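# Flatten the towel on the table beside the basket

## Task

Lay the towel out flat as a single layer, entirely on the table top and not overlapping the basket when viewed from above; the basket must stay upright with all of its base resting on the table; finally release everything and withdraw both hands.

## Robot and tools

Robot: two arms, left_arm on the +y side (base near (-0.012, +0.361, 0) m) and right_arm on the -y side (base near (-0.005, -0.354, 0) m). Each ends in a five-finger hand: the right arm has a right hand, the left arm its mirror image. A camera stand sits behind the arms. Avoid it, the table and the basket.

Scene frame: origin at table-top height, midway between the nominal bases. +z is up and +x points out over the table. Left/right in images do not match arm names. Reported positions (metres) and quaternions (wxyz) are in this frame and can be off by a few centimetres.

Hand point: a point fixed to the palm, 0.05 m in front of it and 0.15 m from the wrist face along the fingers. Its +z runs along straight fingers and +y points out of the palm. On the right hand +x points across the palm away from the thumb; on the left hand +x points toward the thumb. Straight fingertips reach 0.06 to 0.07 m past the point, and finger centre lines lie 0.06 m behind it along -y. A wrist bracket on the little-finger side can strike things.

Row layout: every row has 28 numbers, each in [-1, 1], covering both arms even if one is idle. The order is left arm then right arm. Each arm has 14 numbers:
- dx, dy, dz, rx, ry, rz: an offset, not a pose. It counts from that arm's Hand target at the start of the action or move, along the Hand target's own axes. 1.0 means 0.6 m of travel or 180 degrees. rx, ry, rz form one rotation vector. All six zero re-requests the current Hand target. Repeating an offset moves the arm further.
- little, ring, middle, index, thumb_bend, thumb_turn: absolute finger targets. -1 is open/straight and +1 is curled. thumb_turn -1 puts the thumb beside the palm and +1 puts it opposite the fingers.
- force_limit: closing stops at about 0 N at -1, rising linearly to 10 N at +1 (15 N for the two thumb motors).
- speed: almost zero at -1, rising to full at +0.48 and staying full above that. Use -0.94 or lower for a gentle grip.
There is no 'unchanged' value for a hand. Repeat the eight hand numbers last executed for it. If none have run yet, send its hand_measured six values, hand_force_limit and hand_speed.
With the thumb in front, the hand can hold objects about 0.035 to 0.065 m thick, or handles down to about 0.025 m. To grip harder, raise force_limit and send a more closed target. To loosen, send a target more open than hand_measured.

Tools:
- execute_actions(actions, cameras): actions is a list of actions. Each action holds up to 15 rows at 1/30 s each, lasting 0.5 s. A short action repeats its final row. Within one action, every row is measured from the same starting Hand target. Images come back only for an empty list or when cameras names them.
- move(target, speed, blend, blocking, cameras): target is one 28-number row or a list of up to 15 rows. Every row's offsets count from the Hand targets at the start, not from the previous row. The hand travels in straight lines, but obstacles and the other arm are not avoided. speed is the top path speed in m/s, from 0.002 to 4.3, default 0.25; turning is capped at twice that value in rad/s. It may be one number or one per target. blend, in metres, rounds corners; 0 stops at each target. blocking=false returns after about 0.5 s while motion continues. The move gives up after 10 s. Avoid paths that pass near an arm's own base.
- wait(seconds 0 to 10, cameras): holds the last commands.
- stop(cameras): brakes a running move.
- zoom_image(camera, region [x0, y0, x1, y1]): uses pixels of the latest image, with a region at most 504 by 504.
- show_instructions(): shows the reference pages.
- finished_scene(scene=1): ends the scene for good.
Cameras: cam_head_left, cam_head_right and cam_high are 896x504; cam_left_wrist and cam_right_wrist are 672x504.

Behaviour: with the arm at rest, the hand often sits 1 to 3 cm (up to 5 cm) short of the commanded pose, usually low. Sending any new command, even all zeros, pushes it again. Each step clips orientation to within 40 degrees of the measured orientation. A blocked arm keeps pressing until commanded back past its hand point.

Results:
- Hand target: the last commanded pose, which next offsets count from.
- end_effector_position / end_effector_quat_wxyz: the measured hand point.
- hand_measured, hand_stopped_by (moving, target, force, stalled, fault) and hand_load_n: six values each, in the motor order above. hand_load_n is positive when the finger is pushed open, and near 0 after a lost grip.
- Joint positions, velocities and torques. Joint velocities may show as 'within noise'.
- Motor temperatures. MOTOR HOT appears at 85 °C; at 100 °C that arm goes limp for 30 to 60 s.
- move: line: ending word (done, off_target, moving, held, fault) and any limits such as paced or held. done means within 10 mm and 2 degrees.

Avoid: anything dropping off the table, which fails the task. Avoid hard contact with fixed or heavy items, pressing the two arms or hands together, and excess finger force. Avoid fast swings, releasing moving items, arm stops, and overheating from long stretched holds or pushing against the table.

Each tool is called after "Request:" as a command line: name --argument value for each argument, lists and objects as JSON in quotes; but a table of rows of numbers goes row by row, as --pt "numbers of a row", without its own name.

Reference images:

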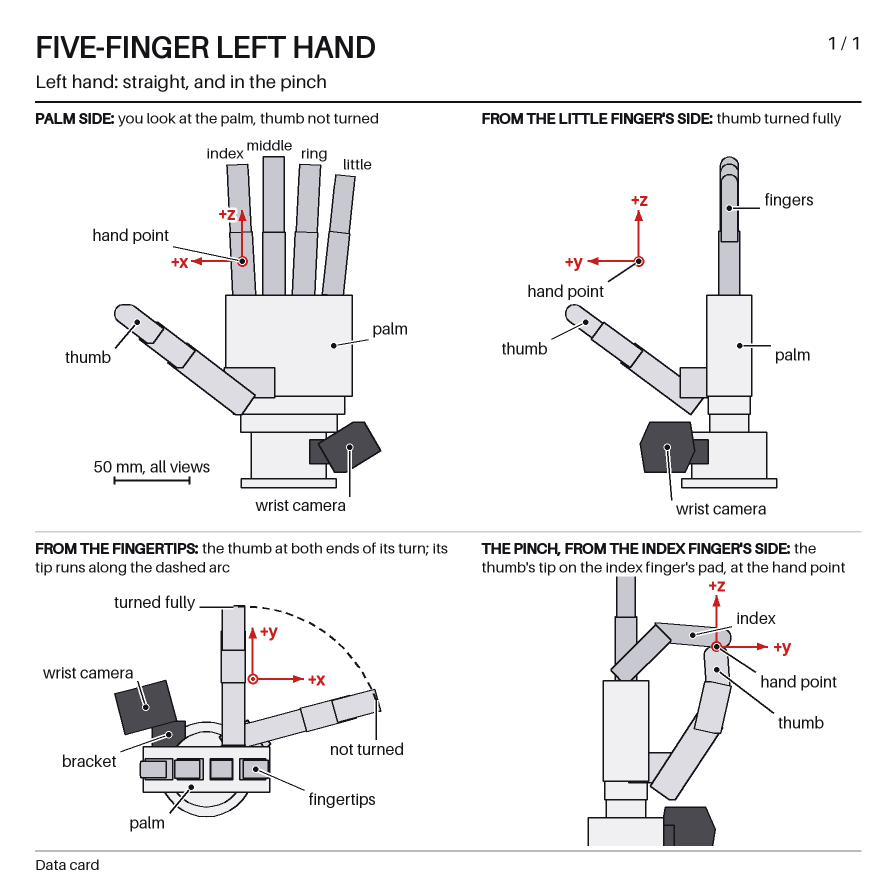

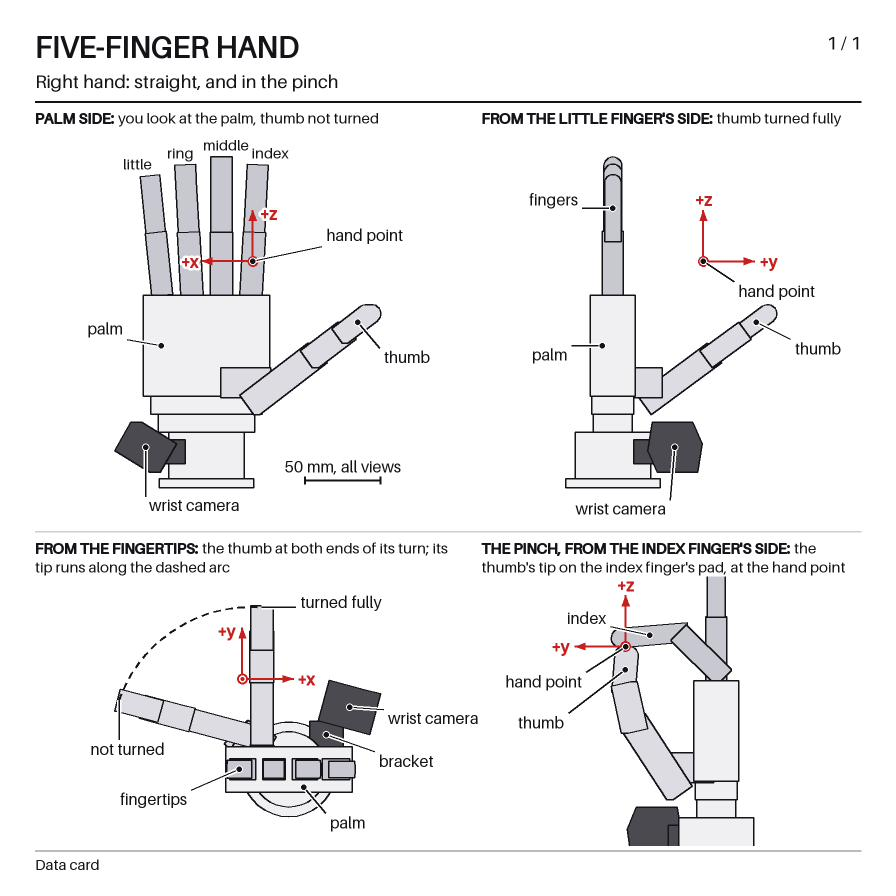

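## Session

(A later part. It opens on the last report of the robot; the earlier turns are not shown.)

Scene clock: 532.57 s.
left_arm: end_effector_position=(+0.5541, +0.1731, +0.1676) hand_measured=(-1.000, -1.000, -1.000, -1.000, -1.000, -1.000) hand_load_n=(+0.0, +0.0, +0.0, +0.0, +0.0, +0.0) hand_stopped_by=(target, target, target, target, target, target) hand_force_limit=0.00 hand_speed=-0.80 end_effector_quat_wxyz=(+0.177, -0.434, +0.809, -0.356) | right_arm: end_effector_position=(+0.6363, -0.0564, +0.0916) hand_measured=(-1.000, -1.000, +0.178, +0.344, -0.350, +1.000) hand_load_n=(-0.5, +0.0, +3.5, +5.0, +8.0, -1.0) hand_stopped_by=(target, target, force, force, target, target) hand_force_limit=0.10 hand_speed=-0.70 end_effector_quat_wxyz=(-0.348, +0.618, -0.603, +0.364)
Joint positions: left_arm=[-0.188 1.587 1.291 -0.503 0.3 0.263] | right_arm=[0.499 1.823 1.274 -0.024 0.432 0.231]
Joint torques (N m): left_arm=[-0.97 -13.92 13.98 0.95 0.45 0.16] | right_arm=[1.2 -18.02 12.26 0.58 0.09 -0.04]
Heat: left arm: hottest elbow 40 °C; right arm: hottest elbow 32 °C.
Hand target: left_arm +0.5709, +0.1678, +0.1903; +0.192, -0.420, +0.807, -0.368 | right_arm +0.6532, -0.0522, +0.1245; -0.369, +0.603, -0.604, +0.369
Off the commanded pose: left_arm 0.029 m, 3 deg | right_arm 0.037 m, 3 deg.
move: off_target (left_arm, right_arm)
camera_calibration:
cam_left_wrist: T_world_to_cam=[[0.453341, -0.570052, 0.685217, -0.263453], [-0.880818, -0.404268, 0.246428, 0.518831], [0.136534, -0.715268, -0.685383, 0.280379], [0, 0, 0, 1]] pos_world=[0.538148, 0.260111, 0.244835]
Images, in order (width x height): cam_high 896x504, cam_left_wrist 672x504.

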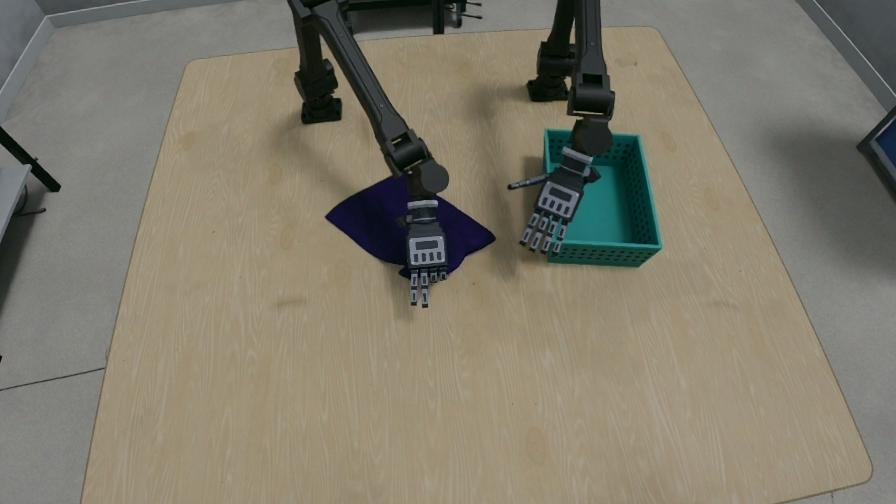

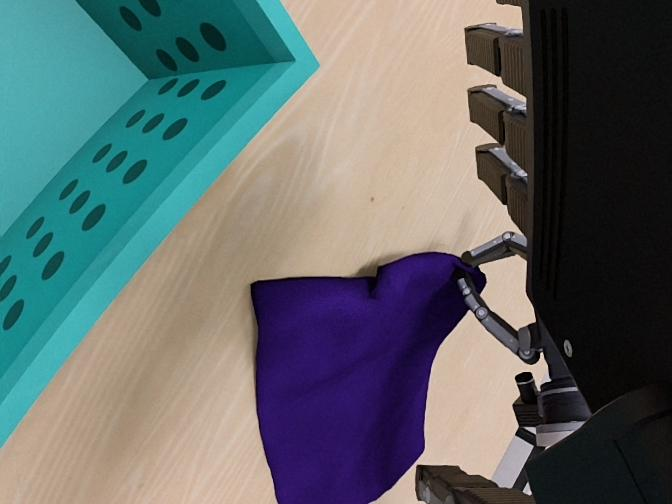

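Request:
move --pt "0 0 0 0 0 0 -1 -1 -1 -1 -1 -1 0 -0.8 0 -0.297 -0.1513 0 0 0 -1 -1 0.5 0.5 -0.35 1 0.1 -0.7" --pt "0 0 0 0 0 0 -1 -1 -1 -1 -1 -1 0 -0.8 0.1333 -0.5265 -0.3618 0 0 0 -1 -1 0.5 0.5 -0.35 1 0.1 -0.7" --speed 0.15 --blend 0.03 --cameras '["all"]'

Scene clock: 543.80 s.
left_arm: end_effector_position=(+0.5541, +0.1731, +0.1676) hand_measured=(-1.000, -1.000, -1.000, -1.000, -1.000, -1.000) hand_load_n=(+0.0, +0.0, +0.0, +0.0, +0.0, +0.0) hand_stopped_by=(target, target, target, target, target, target) hand_force_limit=0.00 hand_speed=-0.80 end_effector_quat_wxyz=(+0.177, -0.434, +0.809, -0.356) | right_arm: end_effector_position=(+0.6046, -0.1261, +0.4708) hand_measured=(-1.000, -1.000, +0.178, +0.344, -0.350, +1.000) hand_load_n=(+0.0, +0.0, +3.5, +4.5, +8.0, -0.5) hand_stopped_by=(target, target, force, force, target, target) hand_force_limit=0.10 hand_speed=-0.70 end_effector_quat_wxyz=(-0.352, +0.612, -0.611, +0.358)
Joint positions: left_arm=[-0.188 1.587 1.291 -0.503 0.3 0.263] | right_arm=[0.404 1.591 1.998 -0.964 0.35 0.202]
Joint torques (N m): left_arm=[-1.03 -14.27 13.94 0.9 0.44 0.17] | right_arm=[0.85 -15.68 14.04 0.95 0.03 -0.27]
Heat: left arm: hottest elbow 40 °C; right arm: hottest elbow 35 °C.
Hand target: left_arm +0.5709, +0.1678, +0.1903; +0.192, -0.420, +0.807, -0.368 | right_arm +0.6039, -0.1320, +0.5046; -0.369, +0.603, -0.604, +0.369
Off the commanded pose: left_arm 0.029 m, 3 deg | right_arm 0.034 m, 3 deg.
move: off_target (left_arm, right_arm)
camera_calibration:
cam_left_wrist: T_world_to_cam=[[0.453341, -0.570052, 0.685217, -0.263453], [-0.880818, -0.404268, 0.246428, 0.518831], [0.136534, -0.715268, -0.685383, 0.280379], [0, 0, 0, 1]] pos_world=[0.538148, 0.260111, 0.244835]
cam_right_wrist: T_world_to_cam=[[-0.439399, -0.237549, -0.866314, 0.654536], [-0.587368, 0.805648, 0.0770026, 0.412758], [0.679652, 0.54268, -0.49353, 0.00591273], [0, 0, 0, 1]] pos_world=[0.526025, -0.180262, 0.538168]

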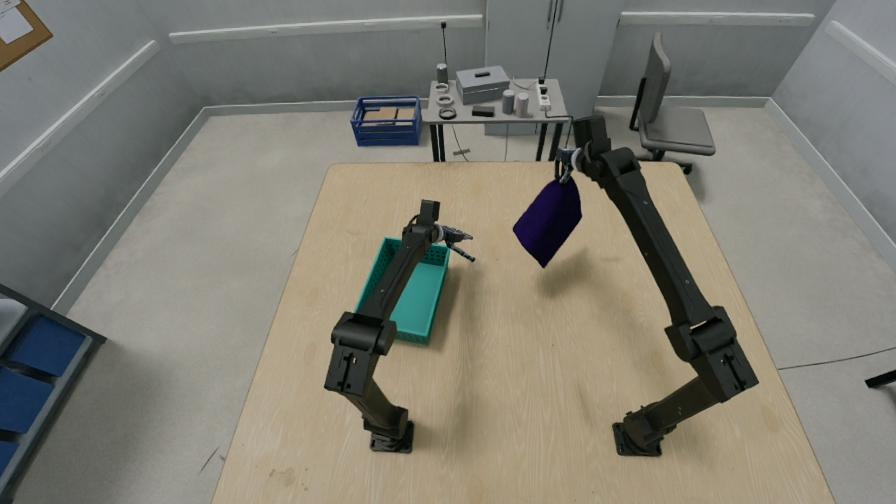

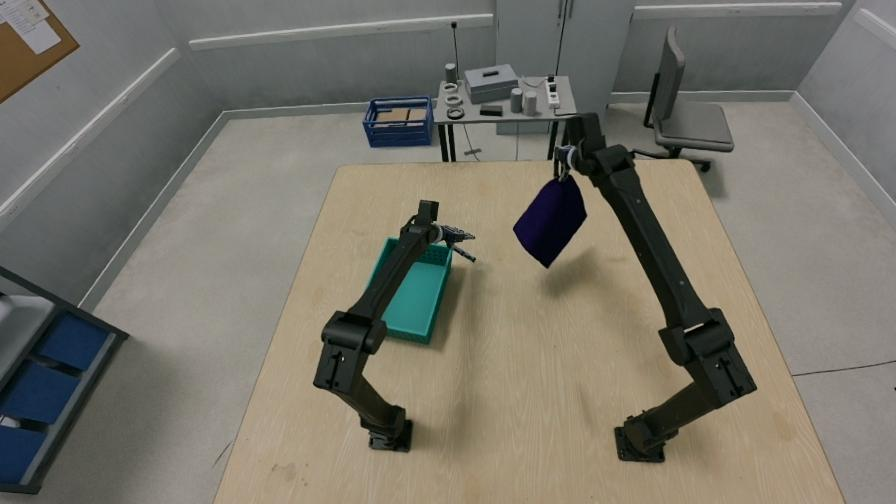

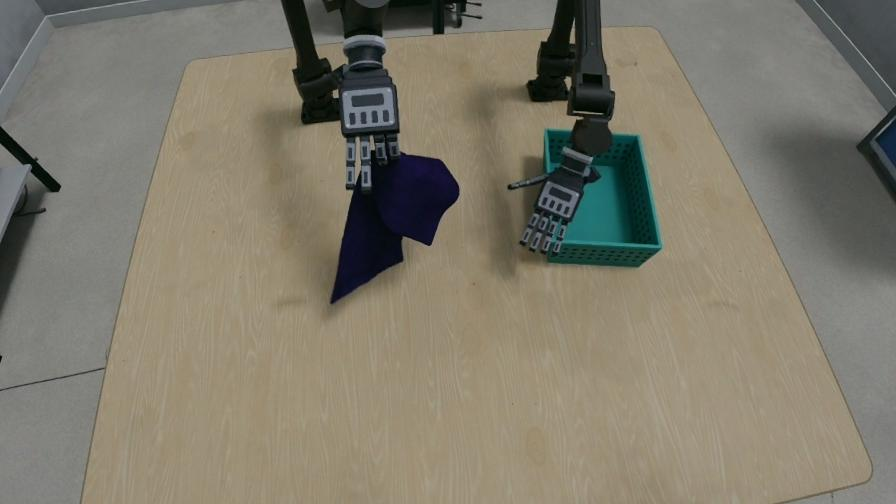

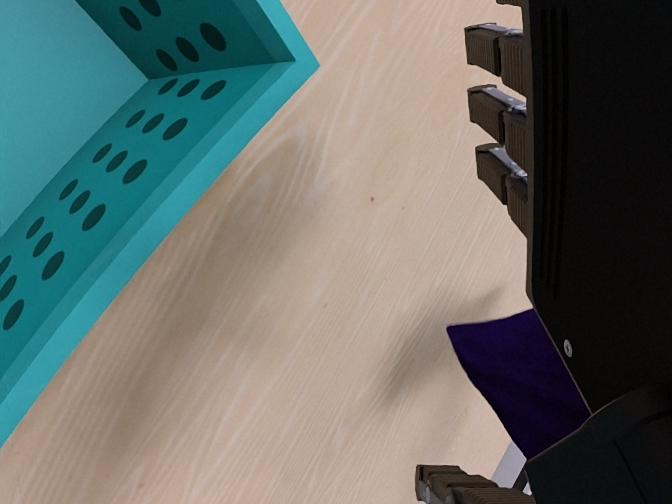

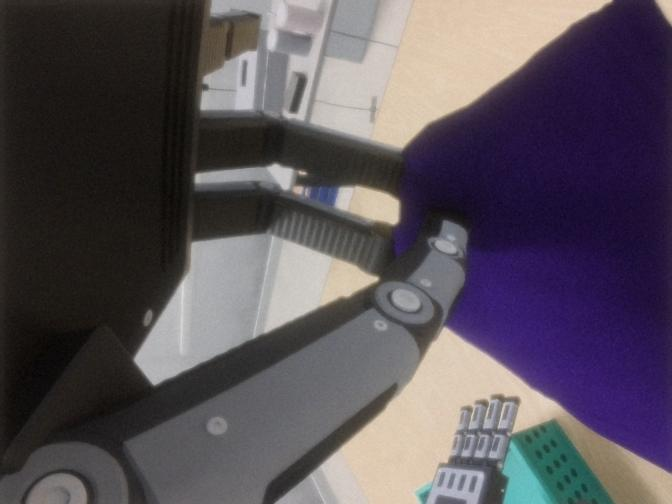

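Request:
zoom_image --camera "cam_high" --region '[310, 130, 490, 320]'

Request:
zoom_image --camera "cam_head_left" --region '[490, 130, 620, 290]'

Request:
zoom_image --camera "cam_head_right" --region '[490, 130, 620, 290]'

Scaled by 2.653.

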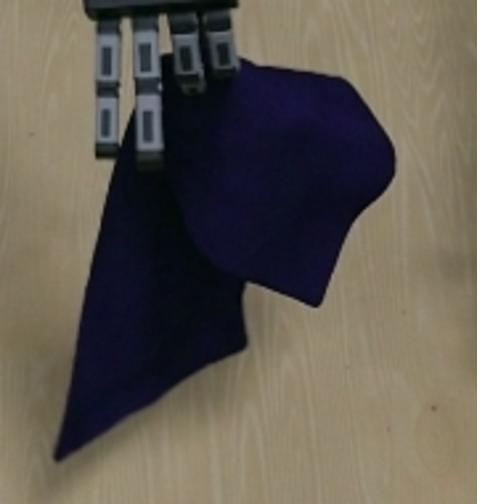

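Scaled by 3.150.

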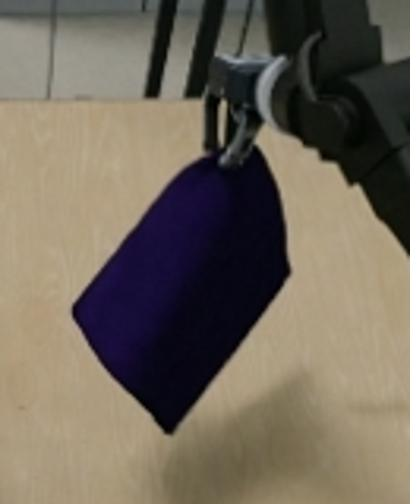

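Scaled by 3.150.

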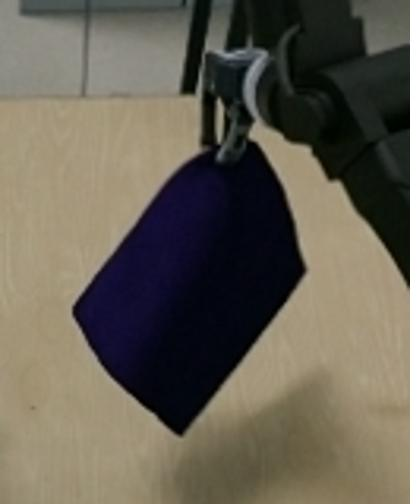

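Request:
move --target '[-0.0305,-0.226,-0.1462,0.1709,0.0763,0.0361,-1,-1,-1,-1,-1,-1,0,-0.8,0,0,0,0,0,0,-1,-1,0.5,0.5,-0.35,1,0.1,-0.7]' --speed 0.3 --cameras '["cam_left_wrist", "cam_high"]'

Scene clock: 575.80 s.
left_arm: end_effector_position=(+0.5861, +0.1673, +0.3125) hand_measured=(-1.000, -1.000, -1.000, -1.000, -1.000, -1.000) hand_load_n=(+0.0, +0.0, +0.0, +0.0, +0.0, -0.5) hand_stopped_by=(target, target, target, target, target, target) hand_force_limit=0.00 hand_speed=-0.80 end_effector_quat_wxyz=(+0.194, -0.278, +0.733, -0.590) | right_arm: end_effector_position=(+0.6046, -0.1261, +0.4708) hand_measured=(-1.000, -1.000, +0.178, +0.344, -0.350, +1.000) hand_load_n=(+0.0, +0.0, +3.5, +4.5, +8.0, -0.5) hand_stopped_by=(target, target, force, force, target, target) hand_force_limit=0.10 hand_speed=-0.70 end_effector_quat_wxyz=(-0.352, +0.612, -0.611, +0.358)
Joint positions: left_arm=[-0.056 1.519 1.324 -0.136 0.793 0.195] | right_arm=[0.404 1.591 1.998 -0.964 0.35 0.202]
Joint torques (N m): left_arm=[0.03 -14.56 14.53 1.99 0.48 -0.1] | right_arm=[1.26 -15.33 14.05 0.72 0.09 -0.18]
Motor temperatures (°C): left_arm=[22 32 40 23 24 24] | right_arm=[26 30 40 24 23 26]
Heat: left arm: hottest elbow 40 °C; right arm: hottest elbow 40 °C.
Hand target: left_arm +0.5999, +0.1697, +0.3501; +0.219, -0.262, +0.720, -0.604 | right_arm +0.6039, -0.1320, +0.5046; -0.369, +0.603, -0.604, +0.369
Off the commanded pose: left_arm 0.040 m, 4 deg | right_arm 0.034 m, 3 deg.
move: off_target (left_arm, right_arm)
camera_calibration:
cam_left_wrist: T_world_to_cam=[[0.0202454, -0.323314, 0.946075, -0.249416], [-0.993717, -0.110689, -0.0165624, 0.60818], [0.110075, -0.939796, -0.323523, 0.311186], [0, 0, 0, 1]] pos_world=[0.575155, 0.279131, 0.346715]
Images, in order (width x height): cam_high 896x504, cam_left_wrist 672x504.

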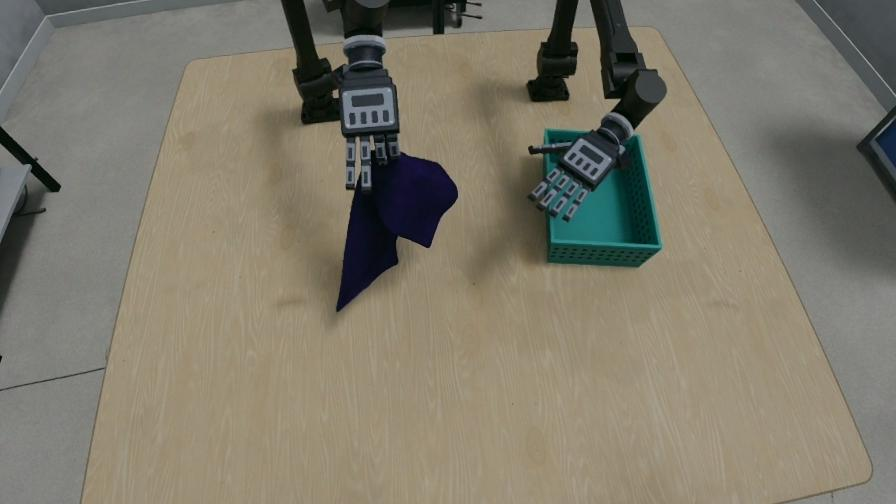

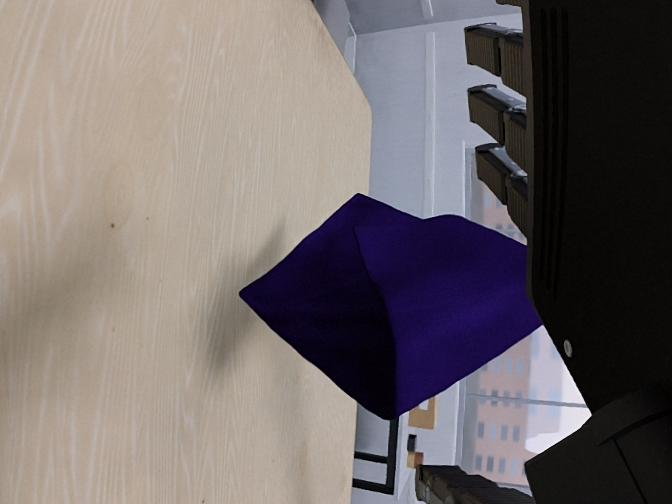

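Request:
zoom_image --camera "cam_left_wrist" --region '[220, 170, 560, 440]'

Request:
zoom_image --camera "cam_high" --region '[310, 130, 490, 320]'

Scaled by 1.482 from the camera's 672x504 image, which has a finer 960x720 frame.

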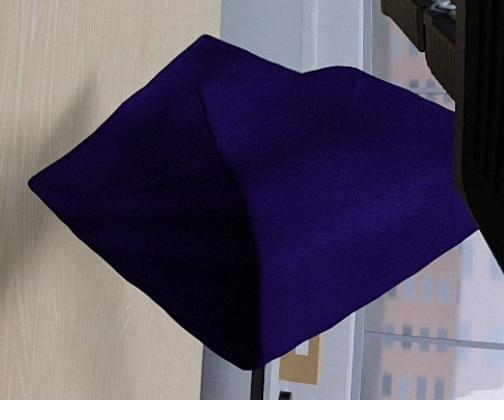

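Scaled by 2.653.

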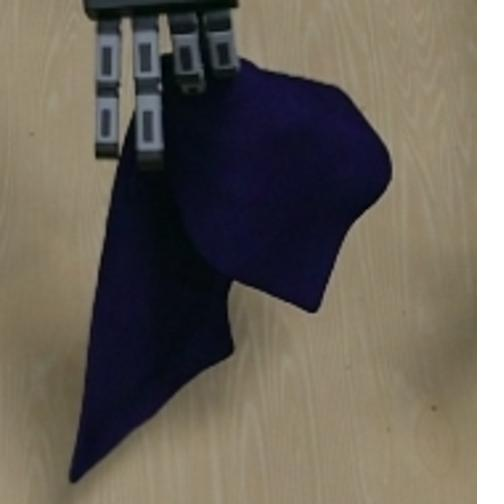

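Request:
zoom_image --camera "cam_left_wrist" --region '[230, 180, 410, 330]'

Request:
zoom_image --camera "cam_left_wrist" --region '[340, 180, 530, 340]'

Request:
zoom_image --camera "cam_high" --region '[330, 210, 430, 320]'

Scaled by 2.800 from the camera's 672x504 image, which has a finer 960x720 frame.

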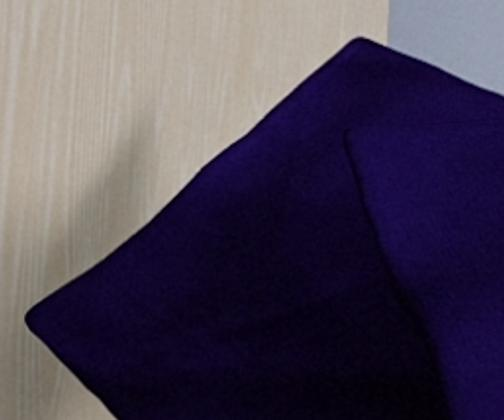

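Scaled by 2.653 from the camera's 672x504 image, which has a finer 960x720 frame.

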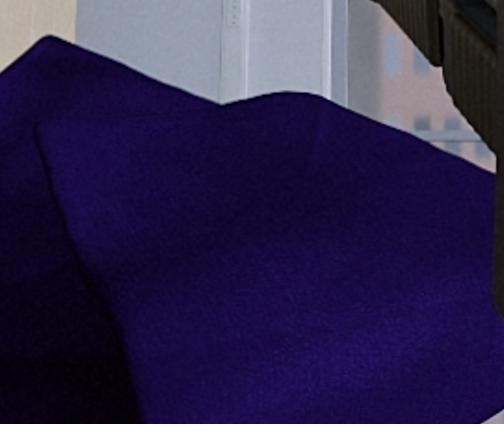

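Scaled by 4.582.

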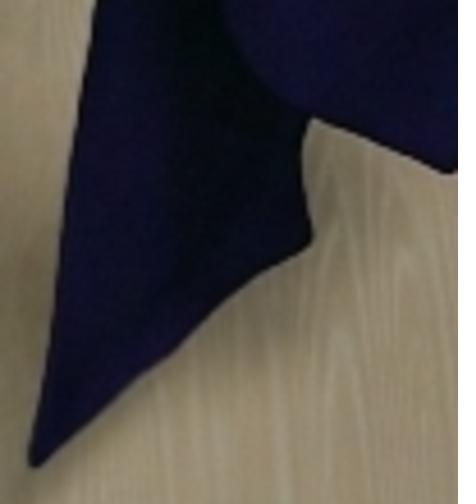

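Request:
move --target '[0,0,0,0,0,0,-1,-1,-1,-1,-1,-1,0,-0.8,0,0,0,0,-0.3465,-0.1766,-1,-1,0.5,0.5,-0.35,1,0.1,-0.7]' --speed 0.35 --cameras '["cam_left_wrist", "cam_high", "cam_head_right"]'

Scene clock: 608.60 s.
left_arm: end_effector_position=(+0.5860, +0.1673, +0.3125) hand_measured=(-1.000, -1.000, -1.000, -1.000, -1.000, -1.000) hand_load_n=(+0.0, +0.0, +0.0, +0.0, +0.0, -0.5) hand_stopped_by=(target, target, target, target, target, target) hand_force_limit=0.00 hand_speed=-0.80 end_effector_quat_wxyz=(+0.194, -0.279, +0.733, -0.590) | right_arm: end_effector_position=(+0.5985, -0.1305, +0.5030) hand_measured=(-1.000, -1.000, +0.178, +0.344, -0.350, +1.000) hand_load_n=(+0.0, -0.5, +3.5, +5.0, +8.0, -1.0) hand_stopped_by=(target, target, force, force, target, target) hand_force_limit=0.10 hand_speed=-0.70 end_effector_quat_wxyz=(-0.519, +0.835, -0.159, +0.089)
Joint positions: left_arm=[-0.056 1.519 1.324 -0.136 0.793 0.194] | right_arm=[0.132 2.065 2.833 -1.586 -0.913 -0.683]
Joint torques (N m): left_arm=[-0.09 -14.51 14.6 1.99 0.46 -0.1] | right_arm=[1.14 -17.26 10.95 0.38 -0.74 -0.22]
Motor temperatures (°C): left_arm=[22 31 45 23 24 24] | right_arm=[26 31 42 24 23 26]
Heat: left arm: hottest elbow 45 °C; right arm: hottest elbow 42 °C.
Hand target: left_arm +0.5999, +0.1697, +0.3501; +0.219, -0.262, +0.720, -0.604 | right_arm +0.6040, -0.1322, +0.5045; -0.514, +0.840, -0.149, +0.090
Off the commanded pose: left_arm 0.040 m, 4 deg | right_arm 0.006 m, 1 deg.
move: off_target (left_arm)
camera_calibration:
cam_left_wrist: T_world_to_cam=[[0.0205497, -0.323191, 0.94611, -0.249637], [-0.99371, -0.110794, -0.0162637, 0.608101], [0.11008, -0.939826, -0.323435, 0.311161], [0, 0, 0, 1]] pos_world=[0.575154, 0.279131, 0.346714]
Images, in order (width x height): cam_head_right 896x504, cam_high 896x504, cam_left_wrist 672x504.

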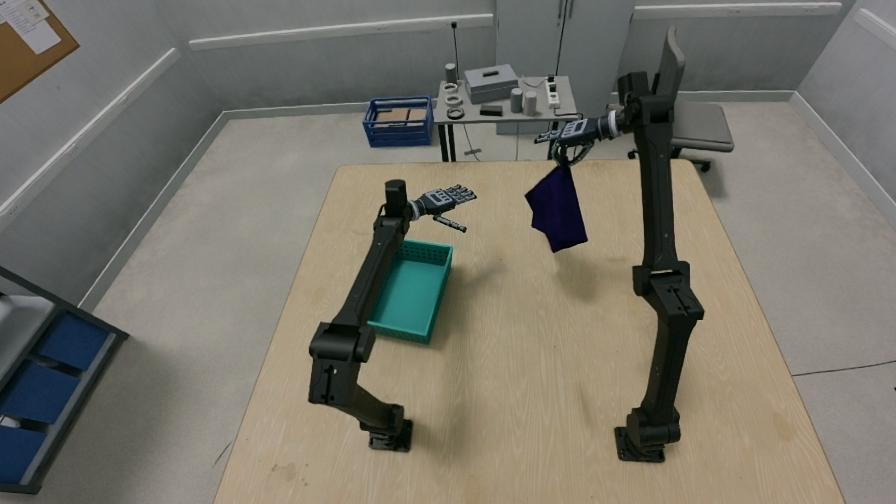

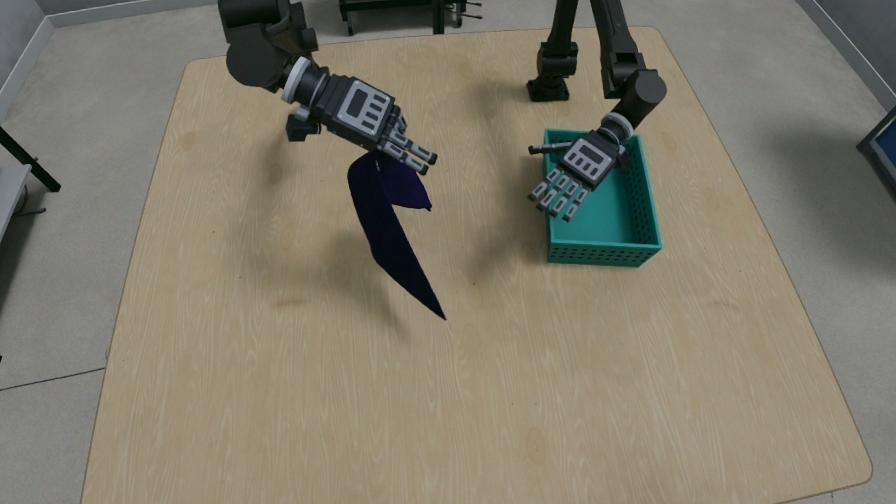

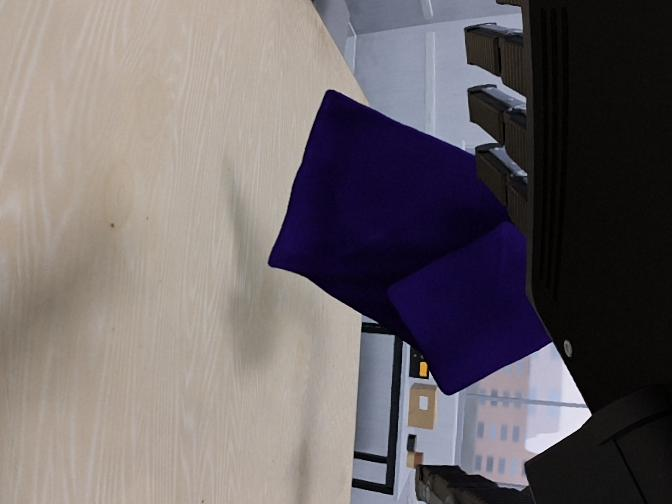

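Request:
zoom_image --camera "cam_left_wrist" --region '[250, 80, 560, 410]'

Request:
zoom_image --camera "cam_left_wrist" --region '[370, 210, 560, 400]'

Request:
zoom_image --camera "cam_high" --region '[310, 130, 490, 330]'

Scaled by 1.527 from the camera's 672x504 image, which has a finer 960x720 frame.

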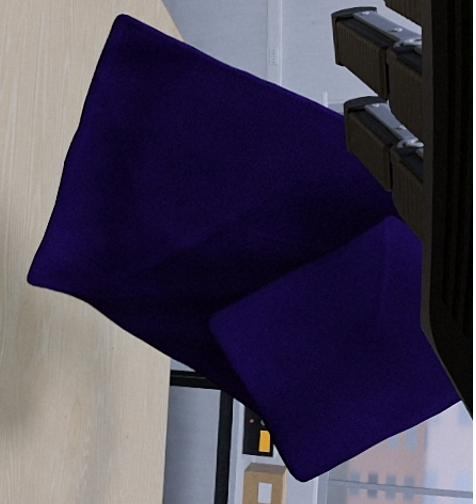

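Scaled by 2.653 from the camera's 672x504 image, which has a finer 960x720 frame.

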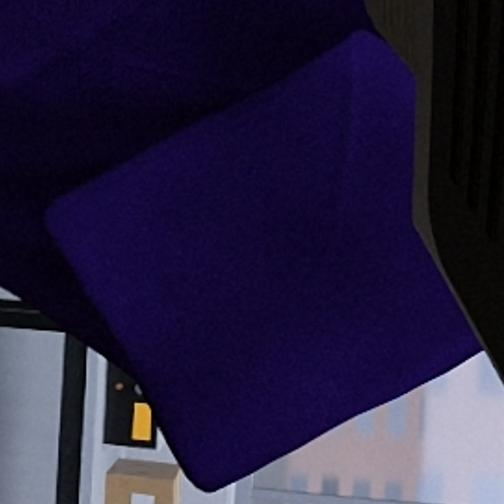

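Scaled by 2.520.

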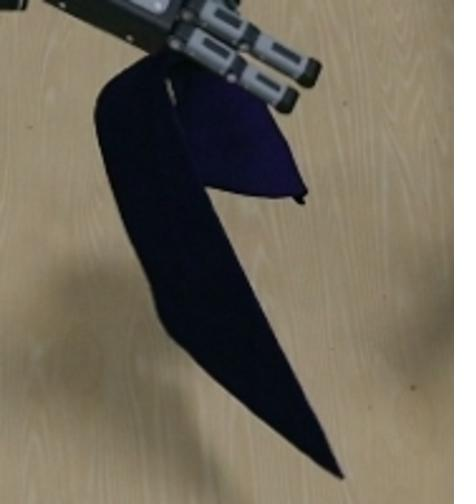

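Request:
move --target '[0.0957,0.0418,-0.1403,0.1214,-0.2107,-0.3003,-1,-1,-0.3,-0.3,-0.3,1,0,0,0,0,0,0,0.4455,0.227,-1,-1,0.5,0.5,-0.35,1,0.1,-0.7]' --speed 0.35 --cameras '["all"]'

Scene clock: 637.93 s.
left_arm: end_effector_position=(+0.5030, +0.2040, +0.3291) hand_measured=(-1.000, -1.000, -0.300, -0.300, -0.300, +1.000) hand_load_n=(+0.0, +0.0, +0.0, +0.0, +0.0, +0.0) hand_stopped_by=(target, target, target, target, target, target) hand_force_limit=0.00 hand_speed=0.00 end_effector_quat_wxyz=(-0.188, +0.687, -0.304, +0.633) | right_arm: end_effector_position=(+0.5995, -0.1389, +0.4906) hand_measured=(-1.000, -1.000, +0.178, +0.344, -0.350, +1.000) hand_load_n=(+0.0, +0.0, +3.5, +5.0, +8.0, -0.5) hand_stopped_by=(target, target, force, force, target, target) hand_force_limit=0.10 hand_speed=-0.70 end_effector_quat_wxyz=(+0.286, -0.499, +0.697, -0.429)
Joint positions: left_arm=[-0.184 1.083 0.768 0.187 -0.068 -0.875] | right_arm=[0.483 1.661 2.153 -1.162 0.717 0.447]
Joint torques (N m): left_arm=[-1.61 -8.88 10.26 1.37 -0.05 -0.12] | right_arm=[2.37 -13.98 13.11 0.55 0.55 0.02]
Heat: left arm: hottest elbow 45 °C; right arm: hottest elbow 41 °C.
Hand target: left_arm +0.5000, +0.1997, +0.3401; -0.183, +0.683, -0.299, +0.641 | right_arm +0.6041, -0.1322, +0.5044; +0.299, -0.489, +0.699, -0.428
Off the commanded pose: left_arm 0.012 m, 1 deg | right_arm 0.016 m, 2 deg.
move: off_target (left_arm, right_arm)
camera_calibration:
cam_left_wrist: T_world_to_cam=[[0.21754, 0.566859, 0.794574, -0.482605], [-0.533748, -0.612478, 0.583081, 0.203609], [0.817184, -0.550946, 0.169321, -0.237032], [0, 0, 0, 1]] pos_world=[0.40736, 0.267683, 0.304879]
cam_right_wrist: T_world_to_cam=[[-0.473764, -0.103811, -0.874512, 0.709585], [-0.285097, 0.957631, 0.0407723, 0.276261], [0.833227, 0.268637, -0.483287, -0.1089], [0, 0, 0, 1]] pos_world=[0.505675, -0.161638, 0.556647]

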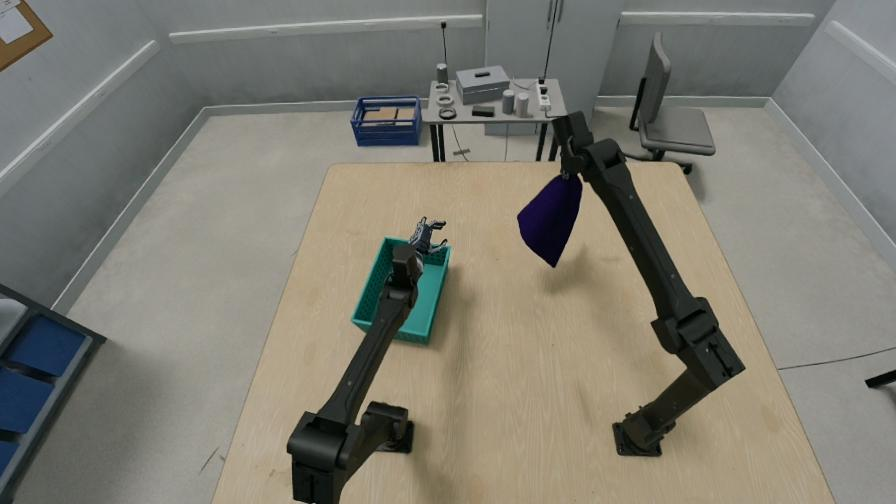

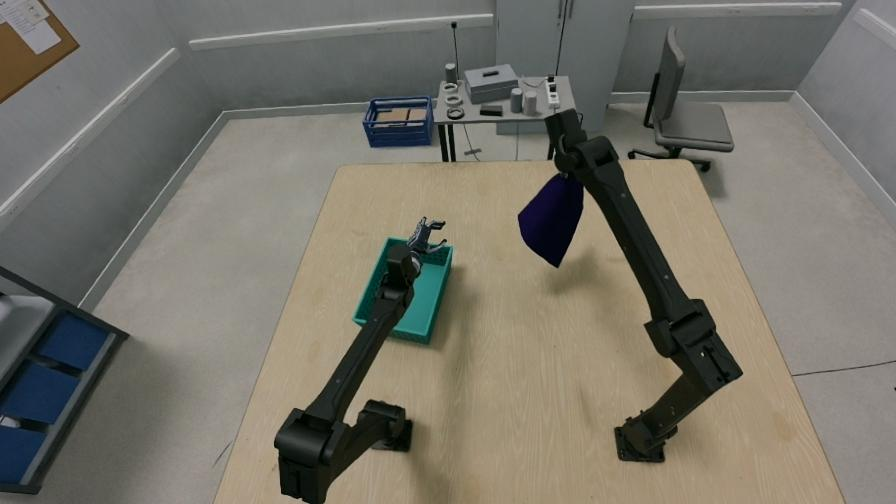

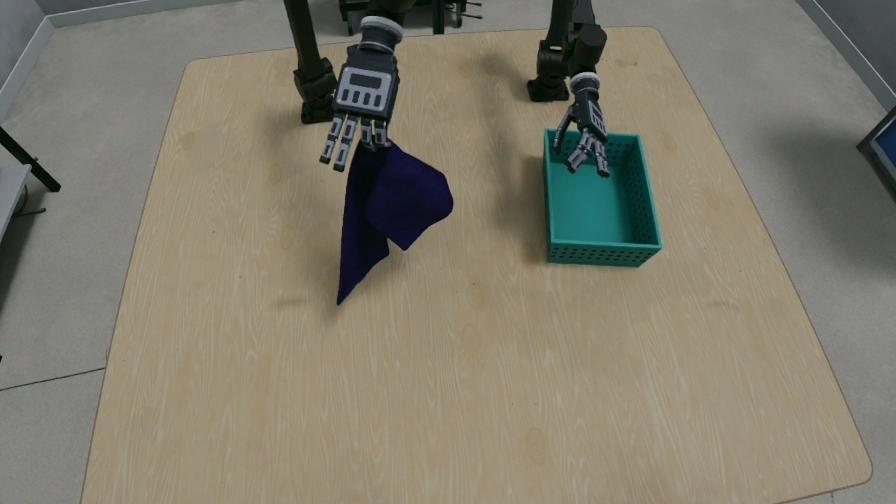

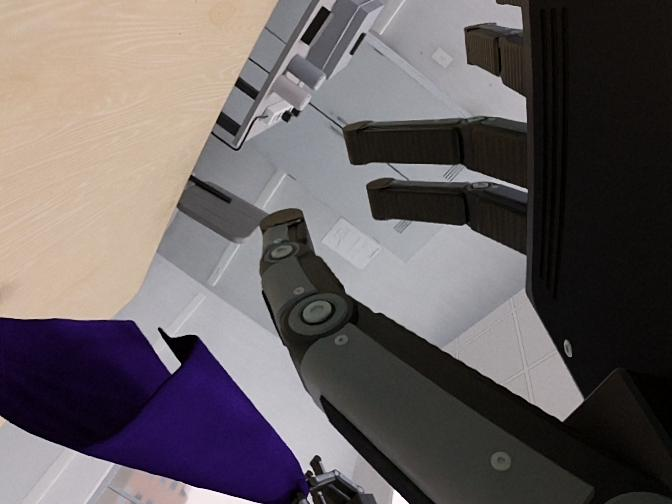

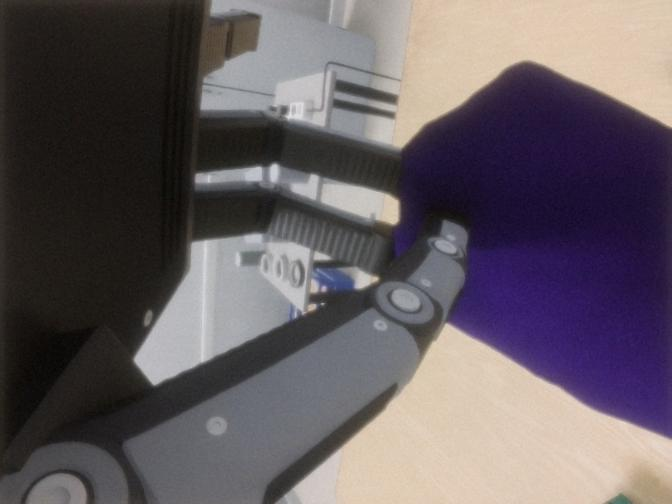

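Request:
zoom_image --camera "cam_left_wrist" --region '[0, 290, 340, 504]'

Request:
zoom_image --camera "cam_high" --region '[310, 100, 500, 310]'

Request:
zoom_image --camera "cam_head_left" --region '[490, 130, 620, 290]'

Scaled by 1.482 from the camera's 672x504 image, which has a finer 960x720 frame.

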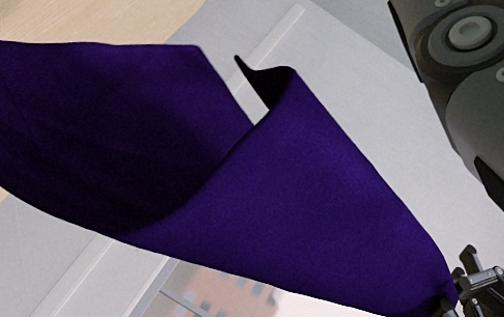

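Scaled by 2.400.

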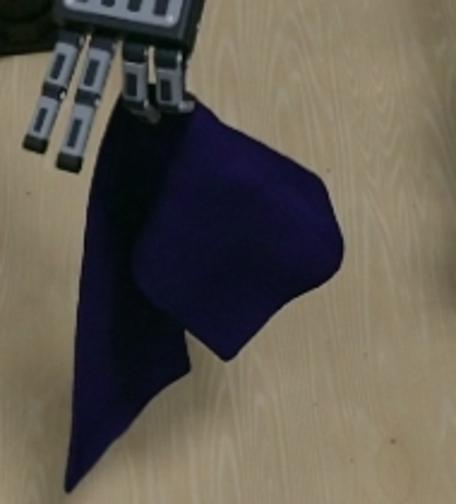

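Scaled by 3.150.

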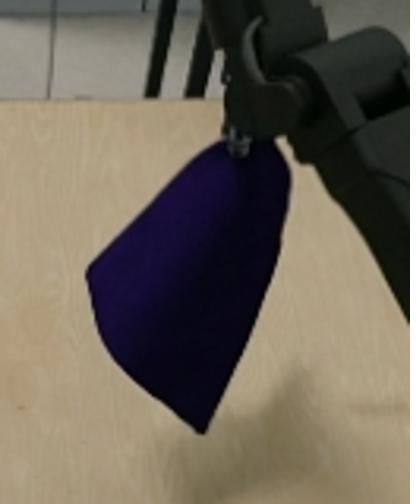

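Request:
zoom_image --camera "cam_high" --region '[530, 60, 650, 200]'

Request:
zoom_image --camera "cam_head_left" --region '[380, 200, 480, 300]'

Scaled by 3.600.

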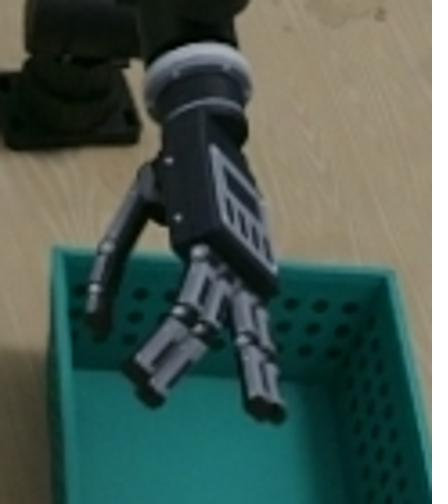

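Scaled by 5.040.

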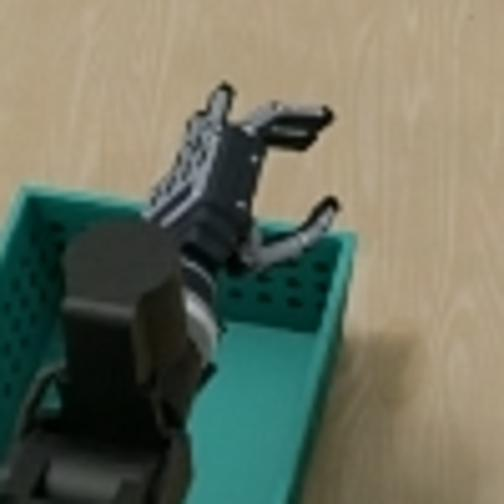

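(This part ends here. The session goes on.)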